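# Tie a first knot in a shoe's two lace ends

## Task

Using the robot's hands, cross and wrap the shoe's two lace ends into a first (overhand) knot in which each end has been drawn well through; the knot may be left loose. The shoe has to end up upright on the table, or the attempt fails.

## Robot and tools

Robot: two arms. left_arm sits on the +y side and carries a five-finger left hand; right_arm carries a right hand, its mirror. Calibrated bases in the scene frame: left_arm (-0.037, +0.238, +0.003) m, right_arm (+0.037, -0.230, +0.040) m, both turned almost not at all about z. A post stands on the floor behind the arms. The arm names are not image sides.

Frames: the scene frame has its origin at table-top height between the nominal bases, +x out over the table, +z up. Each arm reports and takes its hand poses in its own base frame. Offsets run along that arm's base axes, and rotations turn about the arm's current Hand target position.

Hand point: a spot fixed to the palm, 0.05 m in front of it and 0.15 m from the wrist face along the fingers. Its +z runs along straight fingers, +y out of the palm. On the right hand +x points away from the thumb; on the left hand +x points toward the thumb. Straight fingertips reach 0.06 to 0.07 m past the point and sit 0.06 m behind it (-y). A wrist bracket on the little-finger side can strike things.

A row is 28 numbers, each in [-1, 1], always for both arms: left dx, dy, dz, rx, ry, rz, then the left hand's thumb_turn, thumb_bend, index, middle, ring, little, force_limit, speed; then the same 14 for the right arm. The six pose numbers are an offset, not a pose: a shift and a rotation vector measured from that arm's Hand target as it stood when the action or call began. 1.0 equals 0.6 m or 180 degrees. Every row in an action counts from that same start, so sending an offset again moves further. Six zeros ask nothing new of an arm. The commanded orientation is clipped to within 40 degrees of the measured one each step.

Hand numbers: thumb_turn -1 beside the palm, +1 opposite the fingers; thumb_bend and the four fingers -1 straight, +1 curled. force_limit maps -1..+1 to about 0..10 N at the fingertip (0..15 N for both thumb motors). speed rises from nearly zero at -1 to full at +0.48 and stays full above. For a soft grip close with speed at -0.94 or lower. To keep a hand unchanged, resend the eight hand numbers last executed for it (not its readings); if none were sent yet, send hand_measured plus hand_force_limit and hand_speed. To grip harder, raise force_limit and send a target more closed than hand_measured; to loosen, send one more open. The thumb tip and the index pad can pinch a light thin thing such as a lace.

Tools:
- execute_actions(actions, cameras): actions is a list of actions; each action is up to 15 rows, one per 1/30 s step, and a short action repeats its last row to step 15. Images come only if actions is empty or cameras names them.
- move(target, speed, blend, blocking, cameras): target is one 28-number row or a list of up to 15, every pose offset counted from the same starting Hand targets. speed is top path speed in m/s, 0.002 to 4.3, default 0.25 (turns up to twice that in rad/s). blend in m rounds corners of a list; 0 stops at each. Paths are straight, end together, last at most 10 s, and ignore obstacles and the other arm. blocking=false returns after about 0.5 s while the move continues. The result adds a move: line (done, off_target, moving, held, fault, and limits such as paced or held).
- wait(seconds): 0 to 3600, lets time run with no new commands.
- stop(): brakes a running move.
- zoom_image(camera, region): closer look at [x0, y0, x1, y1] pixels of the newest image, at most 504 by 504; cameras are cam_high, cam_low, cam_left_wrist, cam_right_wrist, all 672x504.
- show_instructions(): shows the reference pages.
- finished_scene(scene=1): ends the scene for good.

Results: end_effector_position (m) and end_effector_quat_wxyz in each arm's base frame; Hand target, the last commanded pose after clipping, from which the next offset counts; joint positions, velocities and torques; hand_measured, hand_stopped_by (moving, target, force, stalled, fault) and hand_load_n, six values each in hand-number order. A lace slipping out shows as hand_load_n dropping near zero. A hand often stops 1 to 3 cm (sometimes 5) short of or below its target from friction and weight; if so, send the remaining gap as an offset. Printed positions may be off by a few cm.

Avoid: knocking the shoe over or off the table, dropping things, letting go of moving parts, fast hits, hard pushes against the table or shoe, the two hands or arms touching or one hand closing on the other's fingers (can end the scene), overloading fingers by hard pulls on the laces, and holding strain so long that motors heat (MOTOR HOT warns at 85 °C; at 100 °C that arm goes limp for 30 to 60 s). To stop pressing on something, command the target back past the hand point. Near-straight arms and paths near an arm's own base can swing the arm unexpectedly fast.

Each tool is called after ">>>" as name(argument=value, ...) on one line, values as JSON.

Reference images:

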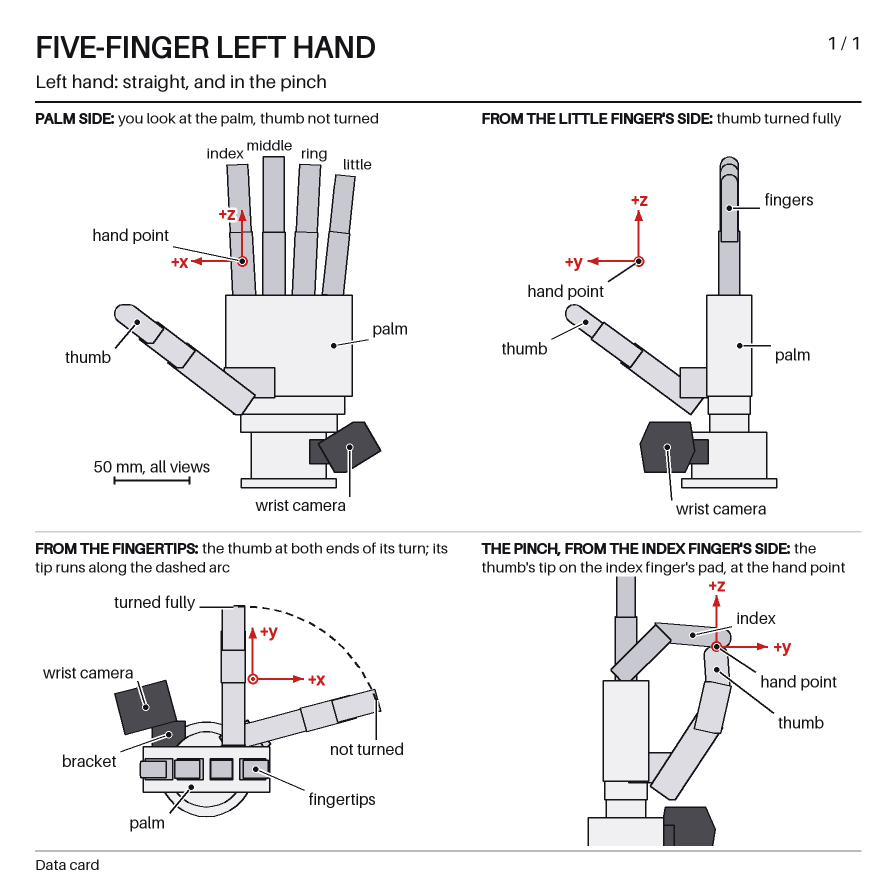

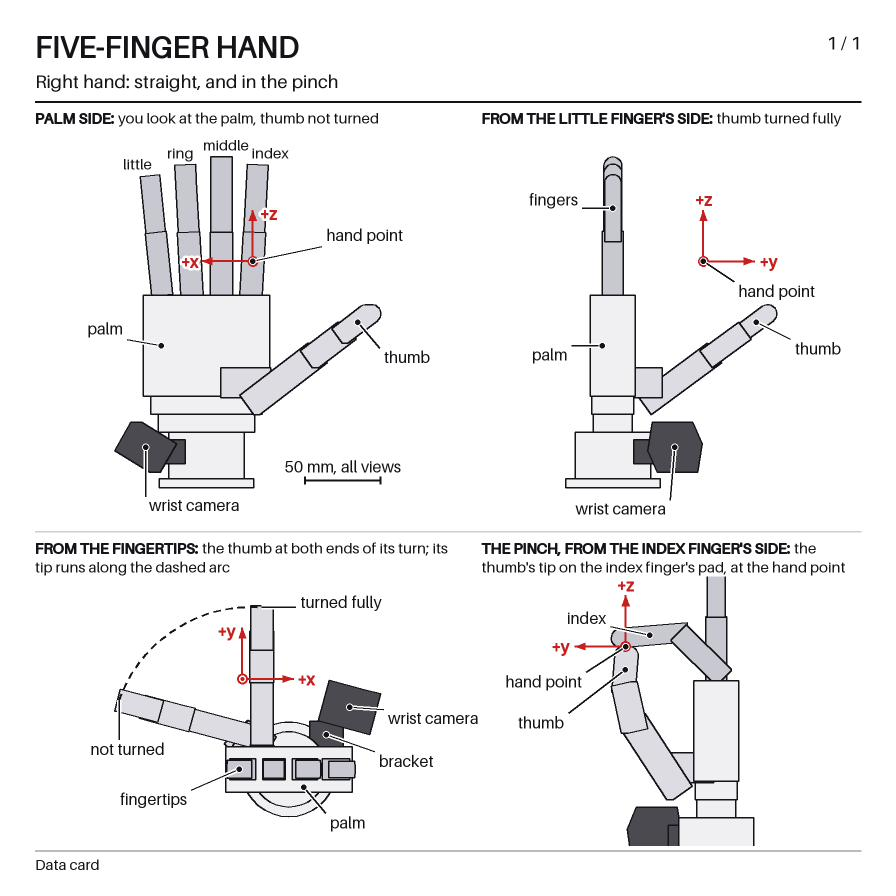

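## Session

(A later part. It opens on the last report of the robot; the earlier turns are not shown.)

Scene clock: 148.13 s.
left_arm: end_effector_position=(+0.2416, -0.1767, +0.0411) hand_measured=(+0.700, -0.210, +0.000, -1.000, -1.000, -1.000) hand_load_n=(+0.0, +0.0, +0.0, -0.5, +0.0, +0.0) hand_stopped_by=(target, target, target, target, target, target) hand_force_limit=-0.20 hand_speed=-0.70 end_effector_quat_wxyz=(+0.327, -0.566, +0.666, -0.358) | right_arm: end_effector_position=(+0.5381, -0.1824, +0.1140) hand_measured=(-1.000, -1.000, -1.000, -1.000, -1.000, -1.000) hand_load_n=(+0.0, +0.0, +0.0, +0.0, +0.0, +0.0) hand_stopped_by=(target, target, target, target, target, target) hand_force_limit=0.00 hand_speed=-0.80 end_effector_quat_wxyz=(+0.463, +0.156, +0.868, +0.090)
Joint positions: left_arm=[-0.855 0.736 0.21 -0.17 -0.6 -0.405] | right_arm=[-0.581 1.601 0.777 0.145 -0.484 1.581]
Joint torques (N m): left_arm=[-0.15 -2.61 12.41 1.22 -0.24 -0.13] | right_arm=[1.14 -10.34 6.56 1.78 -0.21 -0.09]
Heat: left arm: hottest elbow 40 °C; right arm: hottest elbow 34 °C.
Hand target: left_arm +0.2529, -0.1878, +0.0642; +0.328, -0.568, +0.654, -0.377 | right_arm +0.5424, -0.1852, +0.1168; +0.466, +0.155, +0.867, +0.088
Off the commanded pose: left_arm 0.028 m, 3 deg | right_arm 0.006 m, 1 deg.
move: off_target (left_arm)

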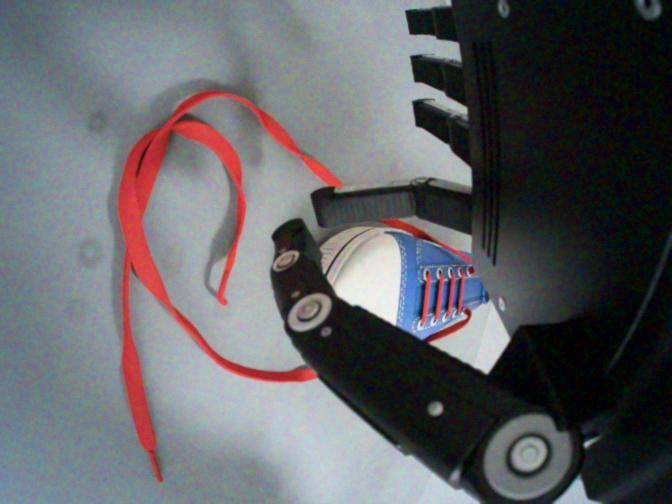

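>>> move(target=[[-0.0223,0.0088,-0.075,0,0,0,0.7,-0.21,0.08,-1,-1,-1,-0.2,-0.7,0,0,0,0,0,0,-1,-1,-1,-1,-1,-1,0,-0.8]], speed=0.05, cameras=["cam_left_wrist"])

>>> zoom_image(camera="cam_left_wrist", region=[200, 130, 360, 290])

Scene clock: 151.03 s.
left_arm: end_effector_position=(+0.2380, -0.1770, +0.0165) hand_measured=(+0.700, -0.210, +0.080, -1.000, -1.000, -1.000) hand_load_n=(+0.0, +0.0, +0.0, +0.0, -0.5, +0.0) hand_stopped_by=(target, target, target, target, target, target) hand_force_limit=-0.20 hand_speed=-0.70 end_effector_quat_wxyz=(+0.330, -0.567, +0.658, -0.369) | right_arm: end_effector_position=(+0.5381, -0.1824, +0.1140) hand_measured=(-1.000, -1.000, -1.000, -1.000, -1.000, -1.000) hand_load_n=(+0.0, +0.0, +0.0, +0.0, -0.5, +0.0) hand_stopped_by=(target, target, target, target, target, target) hand_force_limit=0.00 hand_speed=-0.80 end_effector_quat_wxyz=(+0.463, +0.156, +0.868, +0.090)
Joint positions: left_arm=[-0.88 0.819 0.142 -0.003 -0.627 -0.423] | right_arm=[-0.581 1.601 0.777 0.145 -0.484 1.581]
Joint torques (N m): left_arm=[-0.97 -1.26 8.36 2.22 -0.4 -0.24] | right_arm=[0.85 -10.7 6.58 1.92 -0.28 -0.06]
Heat: left arm: hottest elbow 40 °C; right arm: hottest elbow 34 °C.
Hand target: left_arm +0.2395, -0.1825, +0.0191; +0.328, -0.569, +0.653, -0.377 | right_arm +0.5424, -0.1852, +0.1168; +0.466, +0.155, +0.867, +0.088
Off the commanded pose: left_arm 0.006 m, 1 deg | right_arm 0.006 m, 1 deg.
move: done

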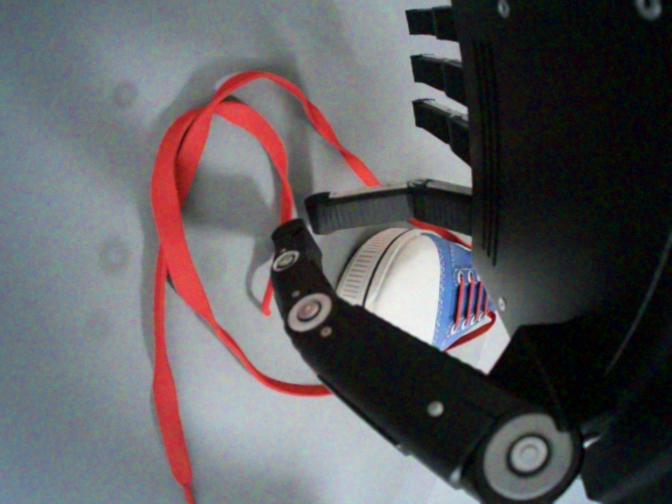

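Scaled by 3.150 from the camera's image (finer frame: 960x720).

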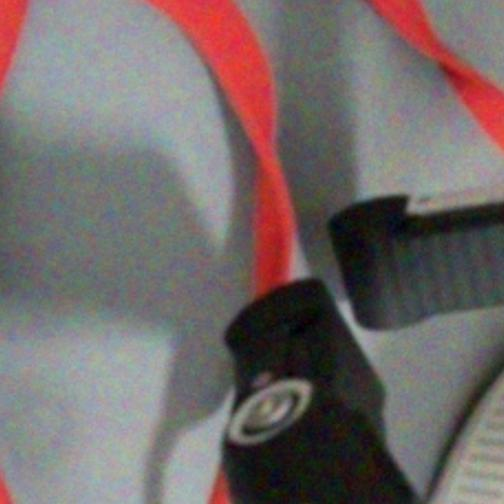

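>>> move(target=[0,0,-0.012,0,0,0,0.7,-0.21,0.08,-1,-1,-1,-0.2,-0.7,0,0,0,0,0,0,-1,-1,-1,-1,-1,-1,0,-0.8], speed=0.05, cameras=["cam_left_wrist", "cam_low"])

Scene clock: 153.43 s.
left_arm: end_effector_position=(+0.2412, -0.1791, +0.0141) hand_measured=(+0.700, -0.210, +0.080, -1.000, -1.000, -1.000) hand_load_n=(+0.0, +0.0, +0.0, -0.5, +0.0, +0.0) hand_stopped_by=(target, target, target, target, target, target) hand_force_limit=-0.20 hand_speed=-0.70 end_effector_quat_wxyz=(+0.333, -0.568, +0.653, -0.375) | right_arm: end_effector_position=(+0.5381, -0.1824, +0.1140) hand_measured=(-1.000, -1.000, -1.000, -1.000, -1.000, -1.000) hand_load_n=(+0.0, +0.0, +0.0, +0.0, +0.0, +0.0) hand_stopped_by=(target, target, target, target, target, target) hand_force_limit=0.00 hand_speed=-0.80 end_effector_quat_wxyz=(+0.463, +0.156, +0.868, +0.090)
Joint positions: left_arm=[-0.88 0.855 0.136 0.053 -0.633 -0.425] | right_arm=[-0.581 1.601 0.777 0.145 -0.484 1.581]
Joint torques (N m): left_arm=[-0.97 -1.08 7.57 2.14 -0.14 -0.23] | right_arm=[1.61 -11.58 6.56 1.91 -0.22 -0.11]
Heat: left arm: hottest elbow 40 °C; right arm: hottest elbow 34 °C.
Hand target: left_arm +0.2395, -0.1824, +0.0119; +0.328, -0.569, +0.653, -0.377 | right_arm +0.5424, -0.1852, +0.1168; +0.466, +0.155, +0.867, +0.088
Off the commanded pose: left_arm 0.004 m, 1 deg | right_arm 0.006 m, 1 deg.
move: done
Images, in order (width x height): cam_low 672x504, cam_left_wrist 672x504.

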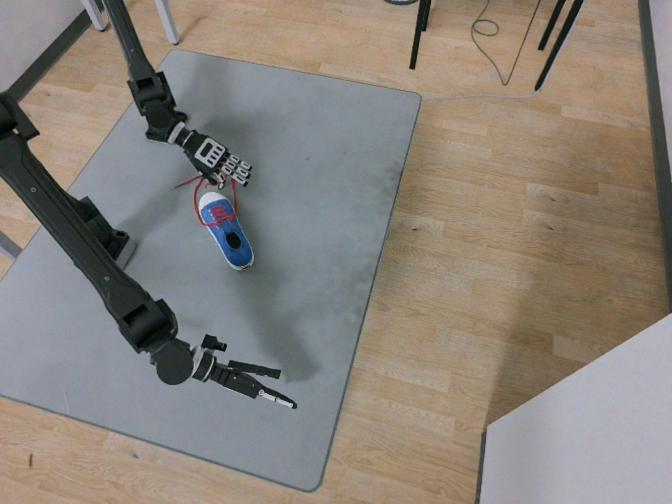

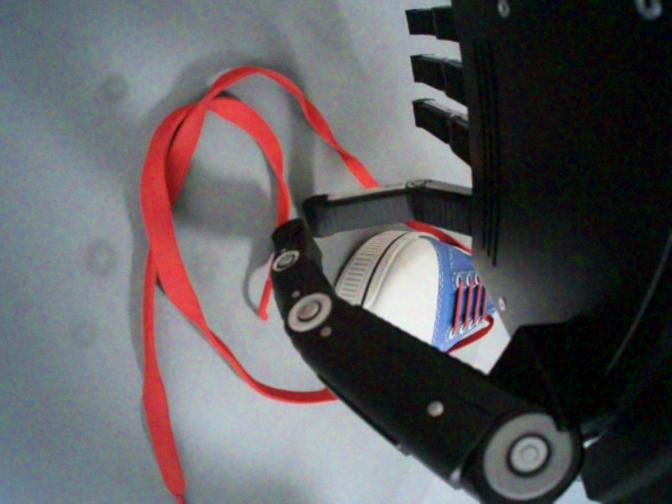

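>>> zoom_image(camera="cam_left_wrist", region=[220, 140, 400, 340])

Scaled by 2.520 from the camera's image (finer frame: 960x720).

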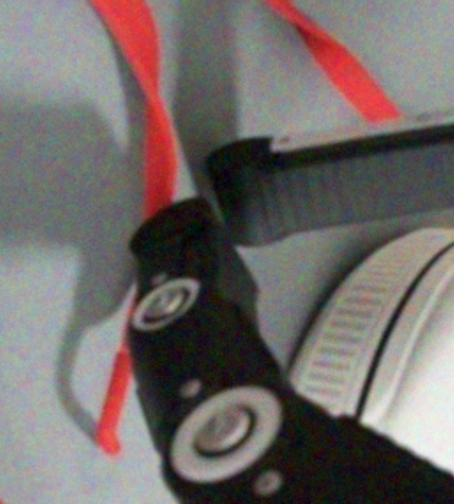

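>>> move(target=[0.01,-0.01,0.06,0,0,0,0.7,-0.21,0.08,-1,-1,-1,-0.2,-0.7,0,0,0,0,0,0,-1,-1,-1,-1,-1,-1,0,-0.8], speed=0.1, cameras=["cam_left_wrist"])

>>> zoom_image(camera="cam_left_wrist", region=[220, 140, 400, 340])

Scene clock: 156.57 s.
left_arm: end_effector_position=(+0.2351, -0.1740, +0.0252) hand_measured=(+0.700, -0.210, +0.080, -1.000, -1.000, -1.000) hand_load_n=(+0.0, +0.0, +0.0, -0.5, +0.0, +0.0) hand_stopped_by=(target, target, target, target, target, target) hand_force_limit=-0.20 hand_speed=-0.70 end_effector_quat_wxyz=(+0.330, -0.567, +0.665, -0.356) | right_arm: end_effector_position=(+0.5381, -0.1824, +0.1140) hand_measured=(-1.000, -1.000, -1.000, -1.000, -1.000, -1.000) hand_load_n=(+0.0, +0.0, +0.0, +0.0, +0.0, +0.0) hand_stopped_by=(target, target, target, target, target, target) hand_force_limit=0.00 hand_speed=-0.80 end_effector_quat_wxyz=(+0.463, +0.156, +0.868, +0.090)
Joint positions: left_arm=[-0.88 0.766 0.173 -0.119 -0.626 -0.427] | right_arm=[-0.581 1.601 0.777 0.145 -0.484 1.581]
Joint torques (N m): left_arm=[-0.5 -2.61 12.14 1.24 -0.27 -0.17] | right_arm=[0.73 -12.28 6.56 1.91 -0.24 -0.06]
Heat: left arm: hottest elbow 40 °C; right arm: hottest elbow 34 °C.
Hand target: left_arm +0.2454, -0.1885, +0.0478; +0.328, -0.568, +0.654, -0.377 | right_arm +0.5424, -0.1852, +0.1168; +0.466, +0.155, +0.867, +0.088
Off the commanded pose: left_arm 0.029 m, 3 deg | right_arm 0.006 m, 1 deg.
move: off_target (left_arm)

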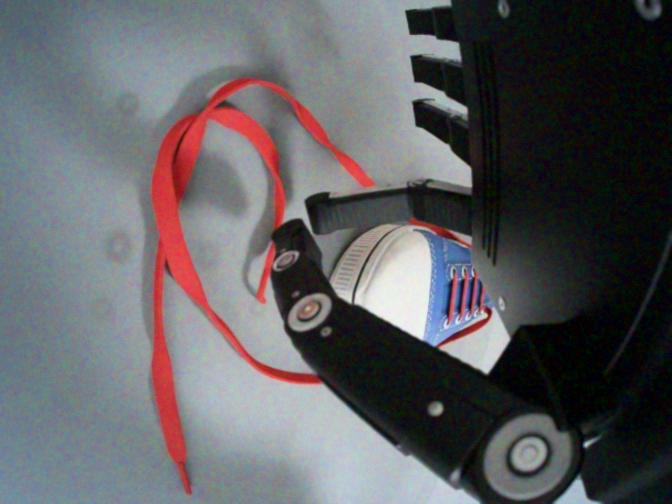

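Scaled by 2.520 from the camera's image (finer frame: 960x720).

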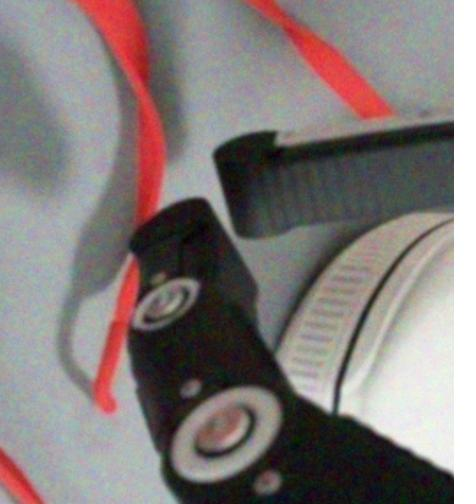

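>>> move(target=[-0.0175,0.0108,-0.048,0,0,0,0.7,-0.21,0.08,-1,-1,-1,-0.2,-0.7,0,0,0,0,0,0,-1,-1,-1,-1,-1,-1,0,-0.8], speed=0.08, cameras=["cam_left_wrist"])

>>> zoom_image(camera="cam_left_wrist", region=[220, 140, 400, 340])

Scene clock: 158.93 s.
left_arm: end_effector_position=(+0.2333, -0.1761, +0.0161) hand_measured=(+0.700, -0.210, +0.080, -1.000, -1.000, -1.000) hand_load_n=(+0.0, +0.0, +0.0, +0.0, -0.5, +0.0) hand_stopped_by=(target, target, target, target, target, target) hand_force_limit=-0.20 hand_speed=-0.70 end_effector_quat_wxyz=(+0.331, -0.567, +0.658, -0.369) | right_arm: end_effector_position=(+0.5381, -0.1824, +0.1140) hand_measured=(-1.000, -1.000, -1.000, -1.000, -1.000, -1.000) hand_load_n=(+0.0, +0.0, +0.0, +0.0, +0.0, +0.0) hand_stopped_by=(target, target, target, target, target, target) hand_force_limit=0.00 hand_speed=-0.80 end_effector_quat_wxyz=(+0.463, +0.156, +0.868, +0.090)
Joint positions: left_arm=[-0.899 0.798 0.136 -0.028 -0.643 -0.44] | right_arm=[-0.581 1.601 0.777 0.145 -0.484 1.581]
Joint torques (N m): left_arm=[-1.2 -0.62 8.57 2.29 -0.39 -0.24] | right_arm=[1.38 -11.93 6.5 2.06 -0.21 -0.07]
Heat: left arm: hottest elbow 40 °C; right arm: hottest elbow 34 °C.
Hand target: left_arm +0.2350, -0.1821, +0.0192; +0.328, -0.569, +0.653, -0.377 | right_arm +0.5424, -0.1852, +0.1168; +0.466, +0.155, +0.867, +0.088
Off the commanded pose: left_arm 0.007 m, 1 deg | right_arm 0.006 m, 1 deg.
move: done

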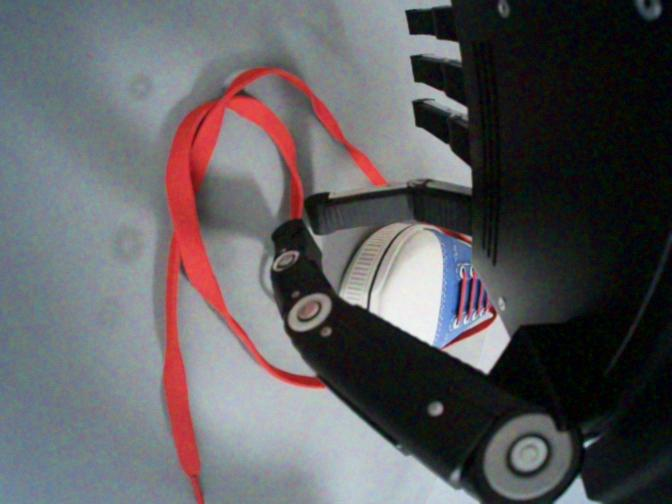

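Scaled by 2.520 from the camera's image (finer frame: 960x720).

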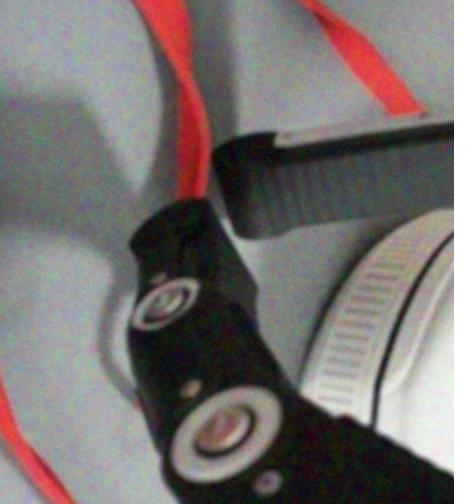

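>>> move(target=[0,0,-0.013,0,0,0,0.7,-0.21,0.08,-1,-1,-1,-0.2,-0.7,0,0,0,0,0,0,-1,-1,-1,-1,-1,-1,0,-0.8], speed=0.05, cameras=["cam_left_wrist"])

>>> zoom_image(camera="cam_left_wrist", region=[220, 140, 400, 340])

Scene clock: 159.97 s.
left_arm: end_effector_position=(+0.2369, -0.1792, +0.0141) hand_measured=(+0.700, -0.210, +0.080, -1.000, -1.000, -1.000) hand_load_n=(-0.5, +0.0, -1.5, -0.5, +0.0, +0.0) hand_stopped_by=(target, target, target, target, target, target) hand_force_limit=-0.20 hand_speed=-0.70 end_effector_quat_wxyz=(+0.332, -0.568, +0.653, -0.375) | right_arm: end_effector_position=(+0.5381, -0.1824, +0.1140) hand_measured=(-1.000, -1.000, -1.000, -1.000, -1.000, -1.000) hand_load_n=(+0.0, +0.0, +0.0, +0.0, +0.0, +0.0) hand_stopped_by=(target, target, target, target, target, target) hand_force_limit=0.00 hand_speed=-0.80 end_effector_quat_wxyz=(+0.463, +0.156, +0.868, +0.090)
Joint positions: left_arm=[-0.899 0.837 0.131 0.032 -0.648 -0.441] | right_arm=[-0.581 1.601 0.777 0.145 -0.484 1.581]
Joint torques (N m): left_arm=[-0.85 -0.91 7.6 2.13 -0.14 -0.22] | right_arm=[0.44 -11.4 6.9 1.91 -0.28 -0.11]
Heat: left arm: hottest elbow 40 °C; right arm: hottest elbow 34 °C.
Hand target: left_arm +0.2351, -0.1821, +0.0114; +0.328, -0.569, +0.653, -0.378 | right_arm +0.5424, -0.1852, +0.1168; +0.466, +0.155, +0.867, +0.088
Off the commanded pose: left_arm 0.004 m, 1 deg | right_arm 0.006 m, 1 deg.
move: done

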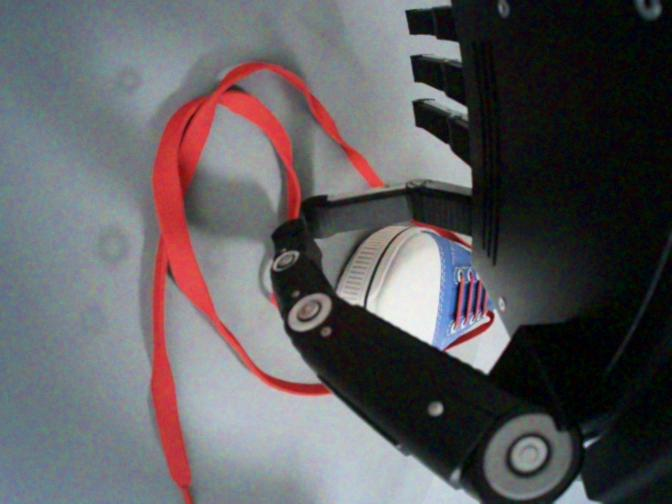

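Scaled by 2.520 from the camera's image (finer frame: 960x720).

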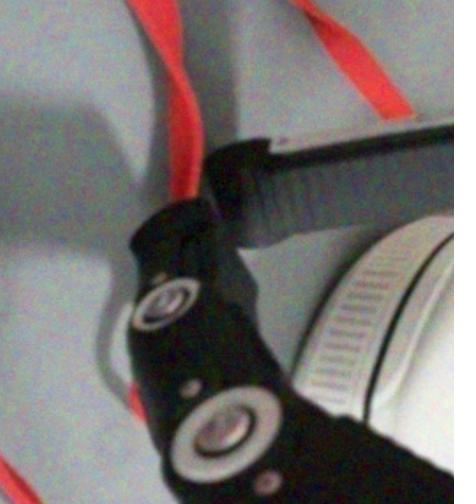

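>>> move(target=[0,0,0,0,0,0,0.7,-0.35,0.08,-1,-1,-1,-0.2,-0.7,0,0,0,0,0,0,-1,-1,-1,-1,-1,-1,0,-0.8], speed=0.05, cameras=["cam_left_wrist"])

>>> zoom_image(camera="cam_left_wrist", region=[220, 140, 400, 340])

Scene clock: 161.50 s.
left_arm: end_effector_position=(+0.2369, -0.1792, +0.0141) hand_measured=(+0.700, -0.350, +0.080, -1.000, -1.000, -1.000) hand_load_n=(+0.0, +0.0, -1.5, +0.0, +0.0, +0.0) hand_stopped_by=(target, target, target, target, target, target) hand_force_limit=-0.20 hand_speed=-0.70 end_effector_quat_wxyz=(+0.332, -0.568, +0.653, -0.375) | right_arm: end_effector_position=(+0.5381, -0.1824, +0.1140) hand_measured=(-1.000, -1.000, -1.000, -1.000, -1.000, -1.000) hand_load_n=(+0.0, -0.5, +0.0, +0.0, +0.0, +0.0) hand_stopped_by=(target, target, target, target, target, target) hand_force_limit=0.00 hand_speed=-0.80 end_effector_quat_wxyz=(+0.463, +0.156, +0.868, +0.090)
Joint positions: left_arm=[-0.899 0.837 0.131 0.032 -0.648 -0.441] | right_arm=[-0.581 1.601 0.777 0.145 -0.484 1.581]
Joint torques (N m): left_arm=[-0.73 -0.73 7.64 2.15 -0.15 -0.22] | right_arm=[1.44 -11.4 6.56 1.89 -0.22 -0.04]
Heat: left arm: hottest elbow 40 °C; right arm: hottest elbow 34 °C.
Hand target: left_arm +0.2351, -0.1821, +0.0114; +0.328, -0.569, +0.653, -0.378 | right_arm +0.5424, -0.1852, +0.1168; +0.466, +0.155, +0.867, +0.088
Off the commanded pose: left_arm 0.004 m, 1 deg | right_arm 0.006 m, 1 deg.
move: done

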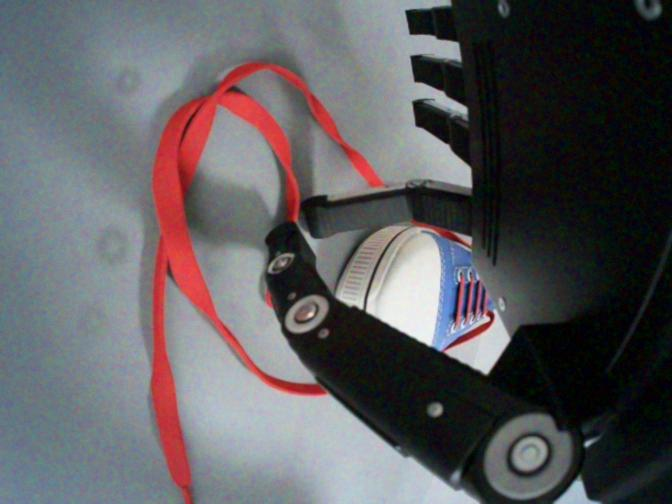

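Scaled by 2.520 from the camera's image (finer frame: 960x720).

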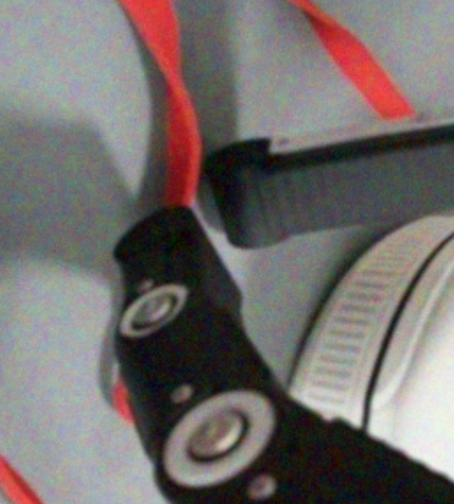

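>>> move(target=[0,0,0,0,0,0,0.7,-0.5,0.08,-1,-1,-1,-0.2,-0.7,0,0,0,0,0,0,-1,-1,-1,-1,-1,-1,0,-0.8], speed=0.05, cameras=["cam_left_wrist"])

>>> zoom_image(camera="cam_left_wrist", region=[220, 140, 400, 340])

Scene clock: 162.53 s.
left_arm: end_effector_position=(+0.2384, -0.1806, +0.0161) hand_measured=(+0.700, -0.498, +0.080, -1.000, -1.000, -1.000) hand_load_n=(-0.5, -2.5, +0.0, +0.0, +0.0, +0.0) hand_stopped_by=(target, target, target, target, target, target) hand_force_limit=-0.20 hand_speed=-0.70 end_effector_quat_wxyz=(+0.333, -0.569, +0.649, -0.380) | right_arm: end_effector_position=(+0.5381, -0.1824, +0.1140) hand_measured=(-1.000, -1.000, -1.000, -1.000, -1.000, -1.000) hand_load_n=(+0.0, +0.0, +0.0, +0.0, +0.0, -0.5) hand_stopped_by=(target, target, target, target, target, target) hand_force_limit=0.00 hand_speed=-0.80 end_effector_quat_wxyz=(+0.463, +0.156, +0.868, +0.090)
Joint positions: left_arm=[-0.899 0.837 0.131 0.043 -0.65 -0.442] | right_arm=[-0.581 1.601 0.777 0.145 -0.484 1.581]
Joint torques (N m): left_arm=[-1.03 -0.32 7.56 1.66 -0.09 -0.22] | right_arm=[0.73 -10.81 6.58 1.94 -0.22 -0.11]
Heat: left arm: hottest elbow 39 °C; right arm: hottest elbow 34 °C.
Hand target: left_arm +0.2351, -0.1820, +0.0114; +0.328, -0.569, +0.653, -0.377 | right_arm +0.5424, -0.1852, +0.1168; +0.466, +0.155, +0.867, +0.088
Off the commanded pose: left_arm 0.006 m, 1 deg | right_arm 0.006 m, 1 deg.
move: done

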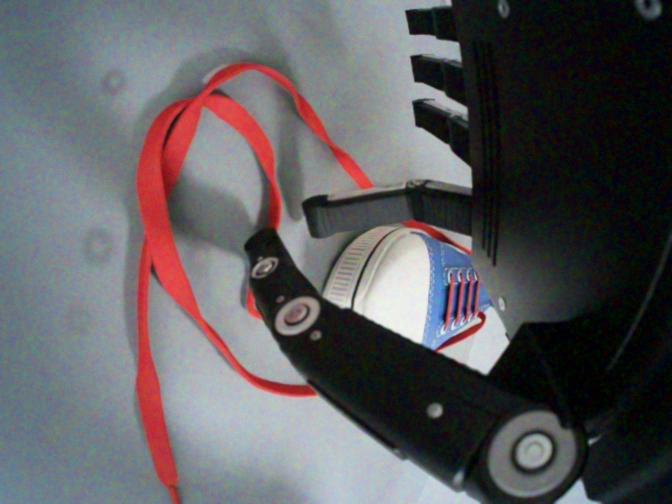

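Scaled by 2.520 from the camera's image (finer frame: 960x720).

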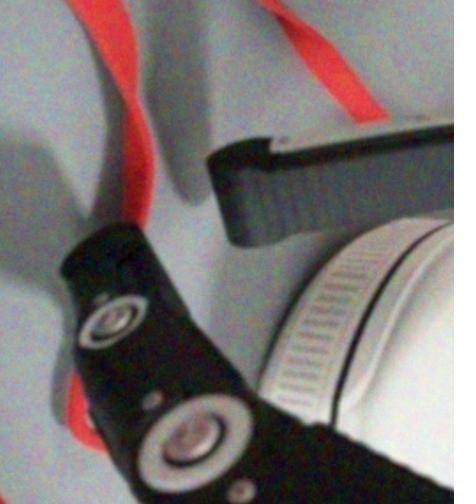

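>>> move(target=[0,-0.014,0.05,0,0,0,0.7,-0.3,0.12,-1,-1,-1,-0.2,-0.7,0,0,0,0,0,0,-1,-1,-1,-1,-1,-1,0,-0.8], speed=0.1, cameras=["cam_left_wrist"])

>>> zoom_image(camera="cam_left_wrist", region=[220, 140, 400, 340])

Scene clock: 164.27 s.
left_arm: end_effector_position=(+0.2253, -0.1733, +0.0175) hand_measured=(+0.700, -0.300, +0.120, -1.000, -1.000, -1.000) hand_load_n=(+0.0, +0.0, +0.0, +0.0, +0.0, +0.0) hand_stopped_by=(target, target, target, target, target, target) hand_force_limit=-0.20 hand_speed=-0.70 end_effector_quat_wxyz=(+0.332, -0.565, +0.668, -0.353) | right_arm: end_effector_position=(+0.5381, -0.1824, +0.1140) hand_measured=(-1.000, -1.000, -1.000, -1.000, -1.000, -1.000) hand_load_n=(+0.0, +0.0, +0.5, +0.0, +0.0, +0.0) hand_stopped_by=(target, target, target, target, target, target) hand_force_limit=0.00 hand_speed=-0.80 end_effector_quat_wxyz=(+0.463, +0.156, +0.868, +0.090)
Joint positions: left_arm=[-0.928 0.764 0.154 -0.13 -0.663 -0.46] | right_arm=[-0.581 1.601 0.777 0.145 -0.484 1.581]
Joint torques (N m): left_arm=[-0.73 -2.49 12.04 1.17 -0.47 -0.24] | right_arm=[0.97 -11.81 6.65 1.73 -0.23 0]
Heat: left arm: hottest elbow 39 °C; right arm: hottest elbow 34 °C.
Hand target: left_arm +0.2349, -0.1904, +0.0413; +0.328, -0.568, +0.654, -0.377 | right_arm +0.5424, -0.1852, +0.1168; +0.466, +0.155, +0.867, +0.088
Off the commanded pose: left_arm 0.031 m, 3 deg | right_arm 0.006 m, 1 deg.
move: off_target (left_arm)

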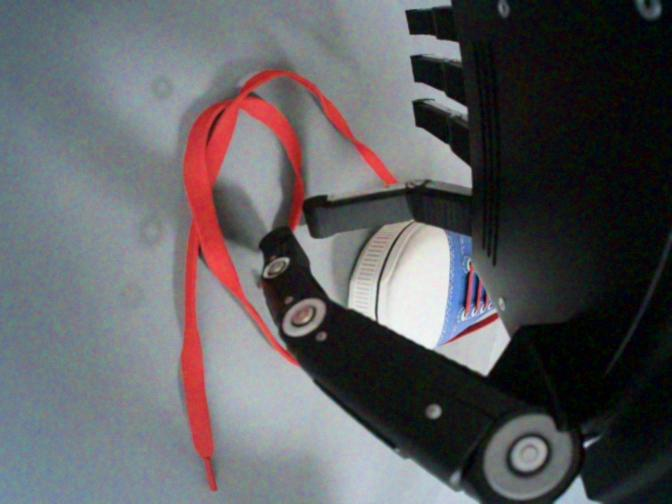

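Scaled by 2.520 from the camera's image (finer frame: 960x720).

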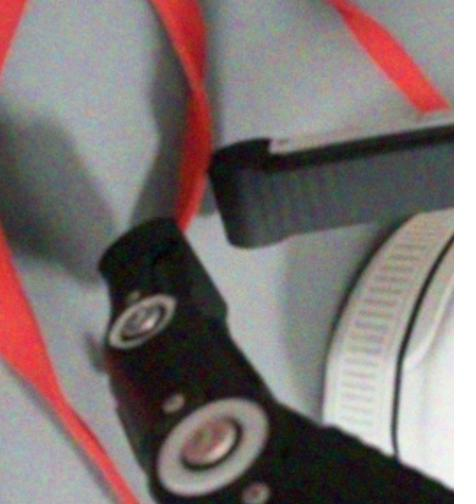

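>>> move(target=[-0.019,0.016,-0.050,0,0,0,0.7,-0.35,0.12,-1,-1,-1,-0.2,-0.7,0,0,0,0,0,0,-1,-1,-1,-1,-1,-1,0,-0.8], speed=0.08, cameras=["cam_left_wrist"])

>>> zoom_image(camera="cam_left_wrist", region=[220, 140, 400, 340])

Scene clock: 165.83 s.
left_arm: end_effector_position=(+0.2246, -0.1779, +0.0129) hand_measured=(+0.700, -0.350, +0.120, -1.000, -1.000, -1.000) hand_load_n=(+0.0, -0.5, +0.0, +0.0, +0.0, +0.0) hand_stopped_by=(target, target, target, target, target, target) hand_force_limit=-0.20 hand_speed=-0.70 end_effector_quat_wxyz=(+0.331, -0.567, +0.654, -0.375) | right_arm: end_effector_position=(+0.5381, -0.1824, +0.1140) hand_measured=(-1.000, -1.000, -1.000, -1.000, -1.000, -1.000) hand_load_n=(+0.0, +0.0, +0.0, +0.0, +0.0, +0.0) hand_stopped_by=(target, target, target, target, target, target) hand_force_limit=0.00 hand_speed=-0.80 end_effector_quat_wxyz=(+0.463, +0.156, +0.868, +0.090)
Joint positions: left_arm=[-0.951 0.785 0.119 -0.035 -0.684 -0.481] | right_arm=[-0.581 1.601 0.777 0.145 -0.484 1.581]
Joint torques (N m): left_arm=[-0.79 -0.21 7.99 2 -0.35 -0.22] | right_arm=[0.85 -11.05 6.69 1.95 -0.19 -0.04]
Heat: left arm: hottest elbow 39 °C; right arm: hottest elbow 34 °C.
Hand target: left_arm +0.2236, -0.1808, +0.0112; +0.328, -0.568, +0.654, -0.377 | right_arm +0.5424, -0.1852, +0.1168; +0.466, +0.155, +0.867, +0.088
Off the commanded pose: left_arm 0.004 m, 1 deg | right_arm 0.006 m, 1 deg.
move: done

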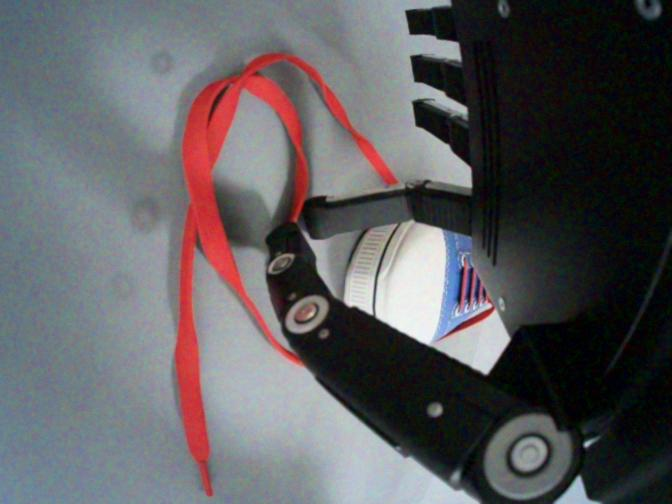

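Scaled by 2.520 from the camera's image (finer frame: 960x720).

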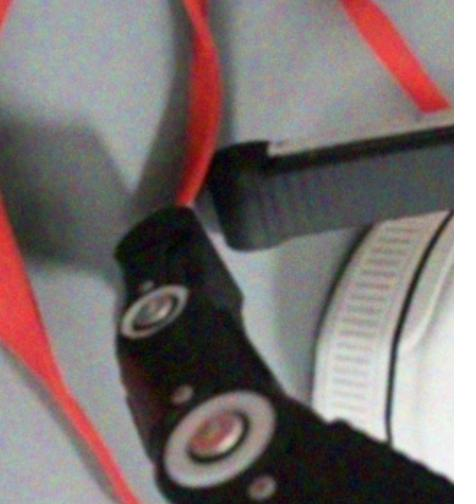

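>>> move(target=[0.02,0.0,0.067,0,0,0,0.7,-0.25,0.08,-1,-1,-1,-0.2,-0.7,0,0,0,0,0,0,-1,-1,-1,-1,-1,-1,0,-0.8], speed=0.1, cameras=["cam_left_wrist"])

>>> zoom_image(camera="cam_left_wrist", region=[220, 140, 400, 340])

Scene clock: 167.77 s.
left_arm: end_effector_position=(+0.2251, -0.1699, +0.0284) hand_measured=(+0.700, -0.250, +0.080, -1.000, -1.000, -1.000) hand_load_n=(+0.0, +0.0, +0.0, +0.0, +0.0, +0.0) hand_stopped_by=(target, target, target, target, target, target) hand_force_limit=-0.20 hand_speed=-0.70 end_effector_quat_wxyz=(+0.326, -0.571, +0.662, -0.360) | right_arm: end_effector_position=(+0.5381, -0.1824, +0.1140) hand_measured=(-1.000, -1.000, -1.000, -1.000, -1.000, -1.000) hand_load_n=(+0.0, +0.0, +0.0, +0.0, +0.0, +0.0) hand_stopped_by=(target, target, target, target, target, target) hand_force_limit=0.00 hand_speed=-0.80 end_effector_quat_wxyz=(+0.463, +0.156, +0.868, +0.090)
Joint positions: left_arm=[-0.906 0.685 0.161 -0.197 -0.642 -0.459] | right_arm=[-0.581 1.601 0.777 0.145 -0.484 1.581]
Joint torques (N m): left_arm=[-0.09 -2.32 12.46 1.17 -0.22 0.04] | right_arm=[1.14 -11.46 6.76 1.89 -0.18 -0.04]
Heat: left arm: hottest elbow 39 °C; right arm: hottest elbow 34 °C.
Hand target: left_arm +0.2356, -0.1808, +0.0516; +0.328, -0.569, +0.653, -0.377 | right_arm +0.5424, -0.1852, +0.1168; +0.466, +0.155, +0.867, +0.088
Off the commanded pose: left_arm 0.028 m, 2 deg | right_arm 0.006 m, 1 deg.
move: off_target (left_arm)

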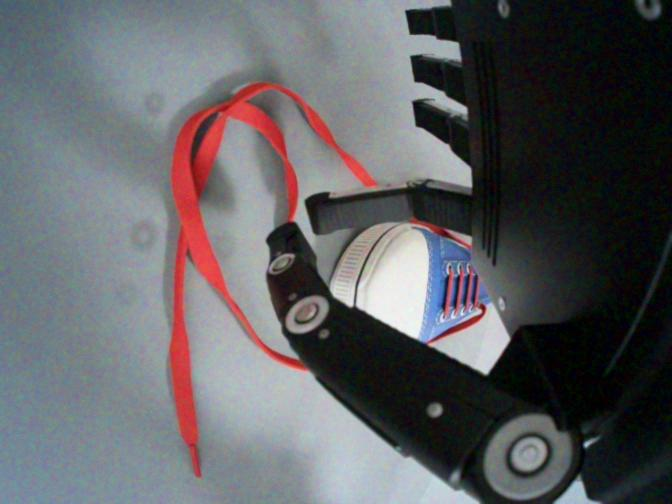

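Scaled by 2.520 from the camera's image (finer frame: 960x720).

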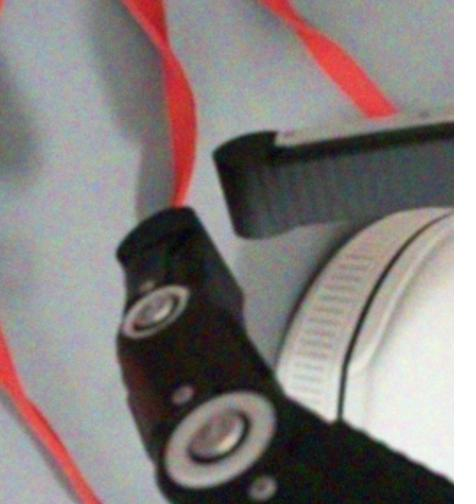

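>>> move(target=[-0.0185,0.0163,-0.0685,0,0,0,0.7,-0.28,0.12,-1,-1,-1,-0.2,-0.7,0,0,0,0,0,0,-1,-1,-1,-1,-1,-1,0,-0.8], speed=0.08, cameras=["cam_left_wrist"])

>>> zoom_image(camera="cam_left_wrist", region=[220, 140, 400, 340])

Scene clock: 169.53 s.
left_arm: end_effector_position=(+0.2278, -0.1702, +0.0160) hand_measured=(+0.700, -0.280, +0.120, -1.000, -1.000, -1.000) hand_load_n=(+0.0, +0.0, +0.0, +0.0, +0.0, +0.0) hand_stopped_by=(target, target, target, target, target, target) hand_force_limit=-0.20 hand_speed=-0.70 end_effector_quat_wxyz=(+0.330, -0.572, +0.647, -0.380) | right_arm: end_effector_position=(+0.5381, -0.1824, +0.1140) hand_measured=(-1.000, -1.000, -1.000, -1.000, -1.000, -1.000) hand_load_n=(+0.0, +0.0, +0.0, +0.0, +0.0, +0.0) hand_stopped_by=(target, target, target, target, target, target) hand_force_limit=0.00 hand_speed=-0.80 end_effector_quat_wxyz=(+0.463, +0.156, +0.868, +0.090)
Joint positions: left_arm=[-0.909 0.732 0.104 -0.042 -0.656 -0.459] | right_arm=[-0.581 1.601 0.777 0.145 -0.484 1.581]
Joint torques (N m): left_arm=[-1.03 0.38 7.8 2.04 -0.12 -0.12] | right_arm=[0.5 -11.69 6.72 1.95 -0.2 -0.05]
Heat: left arm: hottest elbow 39 °C; right arm: hottest elbow 34 °C.
Hand target: left_arm +0.2245, -0.1710, +0.0104; +0.328, -0.569, +0.653, -0.377 | right_arm +0.5424, -0.1852, +0.1168; +0.466, +0.155, +0.867, +0.088
Off the commanded pose: left_arm 0.006 m, 1 deg | right_arm 0.006 m, 1 deg.
move: done

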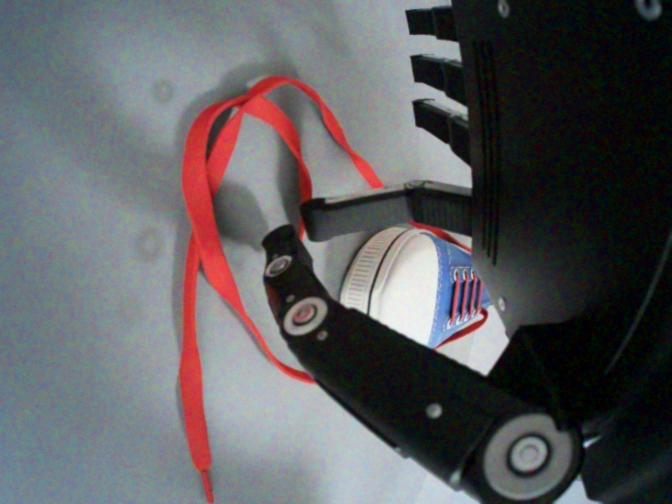

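Scaled by 2.520 from the camera's image (finer frame: 960x720).

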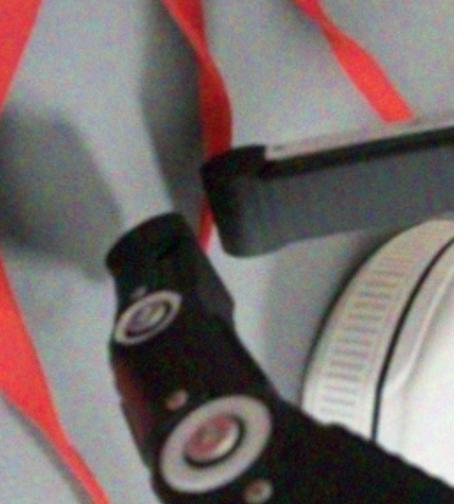

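>>> move(target=[[0.025,-0.012,0.067,0,0,0,0.7,-0.28,0.12,-1,-1,-1,-0.2,-0.7,0,0,0,0,0,0,-1,-1,-1,-1,-1,-1,0,-0.8],[0.009,0.003,-0.007,0,0,0,0.7,-0.28,0.12,-1,-1,-1,-0.2,-0.7,0,0,0,0,0,0,-1,-1,-1,-1,-1,-1,0,-0.8]], speed=0.1, cameras=["cam_left_wrist"])

>>> zoom_image(camera="cam_left_wrist", region=[220, 140, 400, 340])

Scene clock: 172.57 s.
left_arm: end_effector_position=(+0.2338, -0.1726, +0.0155) hand_measured=(+0.700, -0.280, +0.120, -1.000, -1.000, -1.000) hand_load_n=(+0.0, +0.0, -1.0, +0.0, +0.0, +0.0) hand_stopped_by=(target, target, target, target, target, target) hand_force_limit=-0.20 hand_speed=-0.70 end_effector_quat_wxyz=(+0.327, -0.572, +0.645, -0.387) | right_arm: end_effector_position=(+0.5381, -0.1824, +0.1140) hand_measured=(-1.000, -1.000, -1.000, -1.000, -1.000, -1.000) hand_load_n=(+0.0, +0.0, +0.0, +0.0, +0.0, +0.0) hand_stopped_by=(target, target, target, target, target, target) hand_force_limit=0.00 hand_speed=-0.80 end_effector_quat_wxyz=(+0.463, +0.156, +0.868, +0.090)
Joint positions: left_arm=[-0.88 0.767 0.101 0.022 -0.628 -0.439] | right_arm=[-0.581 1.601 0.777 0.145 -0.484 1.581]
Joint torques (N m): left_arm=[-0.44 0.32 7.21 1.87 -0.18 -0.04] | right_arm=[0.62 -11.87 6.84 1.95 -0.22 -0.07]
Heat: left arm: hottest elbow 39 °C; right arm: hottest elbow 34 °C.
Hand target: left_arm +0.2299, -0.1693, +0.0062; +0.328, -0.568, +0.654, -0.377 | right_arm +0.5424, -0.1852, +0.1168; +0.466, +0.155, +0.867, +0.088
Off the commanded pose: left_arm 0.011 m, 2 deg | right_arm 0.006 m, 1 deg.
move: off_target (left_arm)

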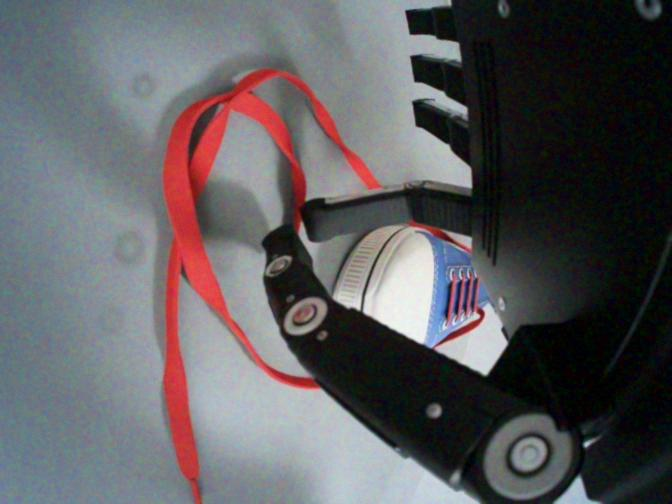

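Scaled by 2.520 from the camera's image (finer frame: 960x720).

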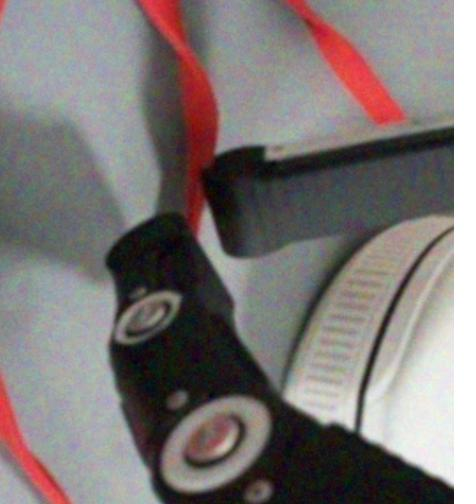

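>>> move(target=[0,0,0,0,0,0,0.7,-0.24,0.21,-1,-1,-1,-0.6,-0.85,0,0,0,0,0,0,-1,-1,-1,-1,-1,-1,0,-0.8], speed=0.05, cameras=["cam_left_wrist"])

>>> zoom_image(camera="cam_left_wrist", region=[220, 140, 400, 340])

Scene clock: 173.53 s.
left_arm: end_effector_position=(+0.2329, -0.1712, +0.0135) hand_measured=(+0.700, -0.240, +0.210, -1.000, -1.000, -1.000) hand_load_n=(+0.0, +0.0, -0.5, +0.0, +0.0, +0.0) hand_stopped_by=(target, target, target, target, target, target) hand_force_limit=-0.60 hand_speed=-0.85 end_effector_quat_wxyz=(+0.328, -0.572, +0.646, -0.385) | right_arm: end_effector_position=(+0.5381, -0.1824, +0.1140) hand_measured=(-1.000, -1.000, -1.000, -1.000, -1.000, -1.000) hand_load_n=(+0.0, -0.5, +0.0, +0.0, -0.5, +0.0) hand_stopped_by=(target, target, target, target, target, target) hand_force_limit=0.00 hand_speed=-0.80 end_effector_quat_wxyz=(+0.463, +0.156, +0.868, +0.090)
Joint positions: left_arm=[-0.88 0.769 0.098 0.023 -0.629 -0.439] | right_arm=[-0.581 1.601 0.777 0.145 -0.484 1.581]
Joint torques (N m): left_arm=[-0.5 0.21 7.46 1.89 -0.12 -0.03] | right_arm=[0.91 -11.58 6.79 1.92 -0.23 -0.07]
Heat: left arm: hottest elbow 39 °C; right arm: hottest elbow 34 °C.
Hand target: left_arm +0.2299, -0.1693, +0.0062; +0.328, -0.568, +0.654, -0.377 | right_arm +0.5424, -0.1852, +0.1168; +0.466, +0.155, +0.867, +0.088
Off the commanded pose: left_arm 0.008 m, 1 deg | right_arm 0.006 m, 1 deg.
move: done

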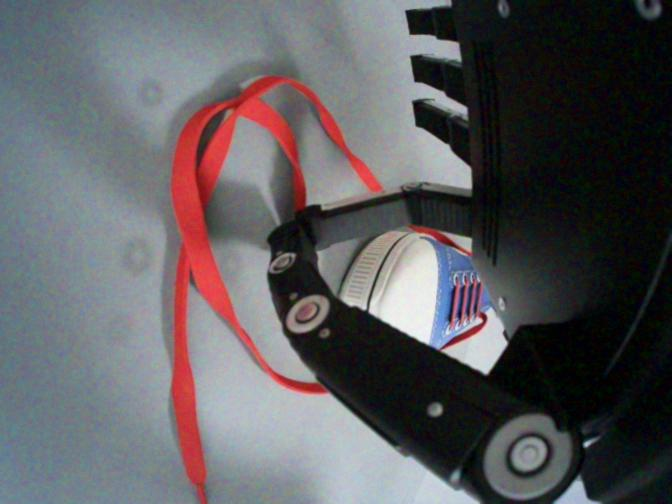

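Scaled by 2.520 from the camera's image (finer frame: 960x720).

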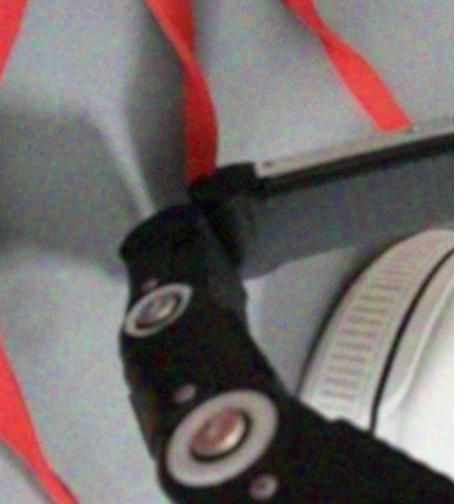

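>>> move(target=[[0,0,0,0,0,0,0.7,-0.27,0.1,-1,-1,-1,-0.6,-0.85,0,0,0,0,0,0,-1,-1,-1,-1,-1,-1,0,-0.8],[0,0,-0.008,0,0,0,0.7,-0.27,0.1,-1,-1,-1,-0.6,-0.85,0,0,0,0,0,0,-1,-1,-1,-1,-1,-1,0,-0.8]], speed=0.05, cameras=["cam_left_wrist"])

>>> zoom_image(camera="cam_left_wrist", region=[220, 140, 400, 340])

Scene clock: 179.67 s.
left_arm: end_effector_position=(+0.2354, -0.1752, +0.0144) hand_measured=(+0.700, -0.270, +0.100, -1.000, -1.000, -1.000) hand_load_n=(+0.0, +0.0, -1.5, -0.5, +0.0, +0.0) hand_stopped_by=(target, target, target, target, target, target) hand_force_limit=-0.60 hand_speed=-0.85 end_effector_quat_wxyz=(+0.326, -0.572, +0.642, -0.393) | right_arm: end_effector_position=(+0.5381, -0.1824, +0.1140) hand_measured=(-1.000, -1.000, -1.000, -1.000, -1.000, -1.000) hand_load_n=(+0.0, +0.0, +0.0, +0.0, +0.0, +0.0) hand_stopped_by=(target, target, target, target, target, target) hand_force_limit=0.00 hand_speed=-0.80 end_effector_quat_wxyz=(+0.463, +0.156, +0.868, +0.090)
Joint positions: left_arm=[-0.88 0.791 0.096 0.065 -0.626 -0.439] | right_arm=[-0.581 1.601 0.777 0.145 -0.484 1.581]
Joint torques (N m): left_arm=[-0.62 0.5 6.84 1.54 -0.28 -0.05] | right_arm=[0.73 -11.58 6.54 1.81 -0.22 -0.1]
Heat: left arm: hottest elbow 39 °C; right arm: hottest elbow 34 °C.
Hand target: left_arm +0.2299, -0.1692, +0.0014; +0.328, -0.568, +0.654, -0.377 | right_arm +0.5424, -0.1852, +0.1168; +0.466, +0.155, +0.867, +0.088
Off the commanded pose: left_arm 0.015 m, 2 deg | right_arm 0.006 m, 1 deg.
move: off_target (left_arm)

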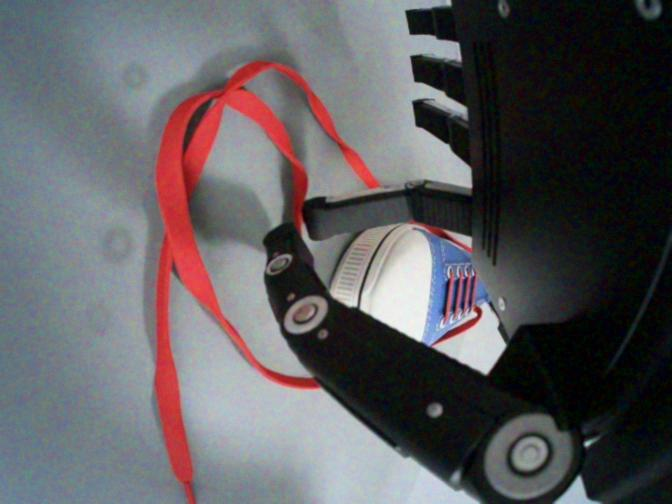

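Scaled by 2.520 from the camera's image (finer frame: 960x720).

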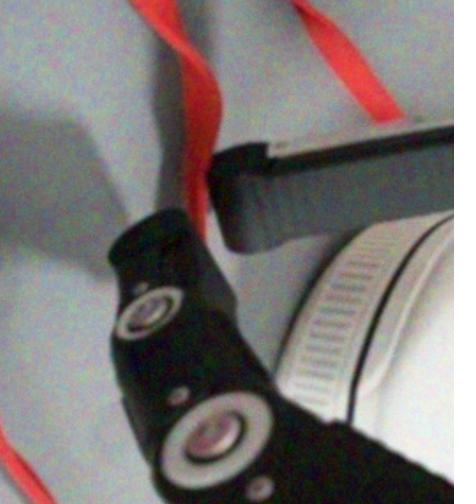

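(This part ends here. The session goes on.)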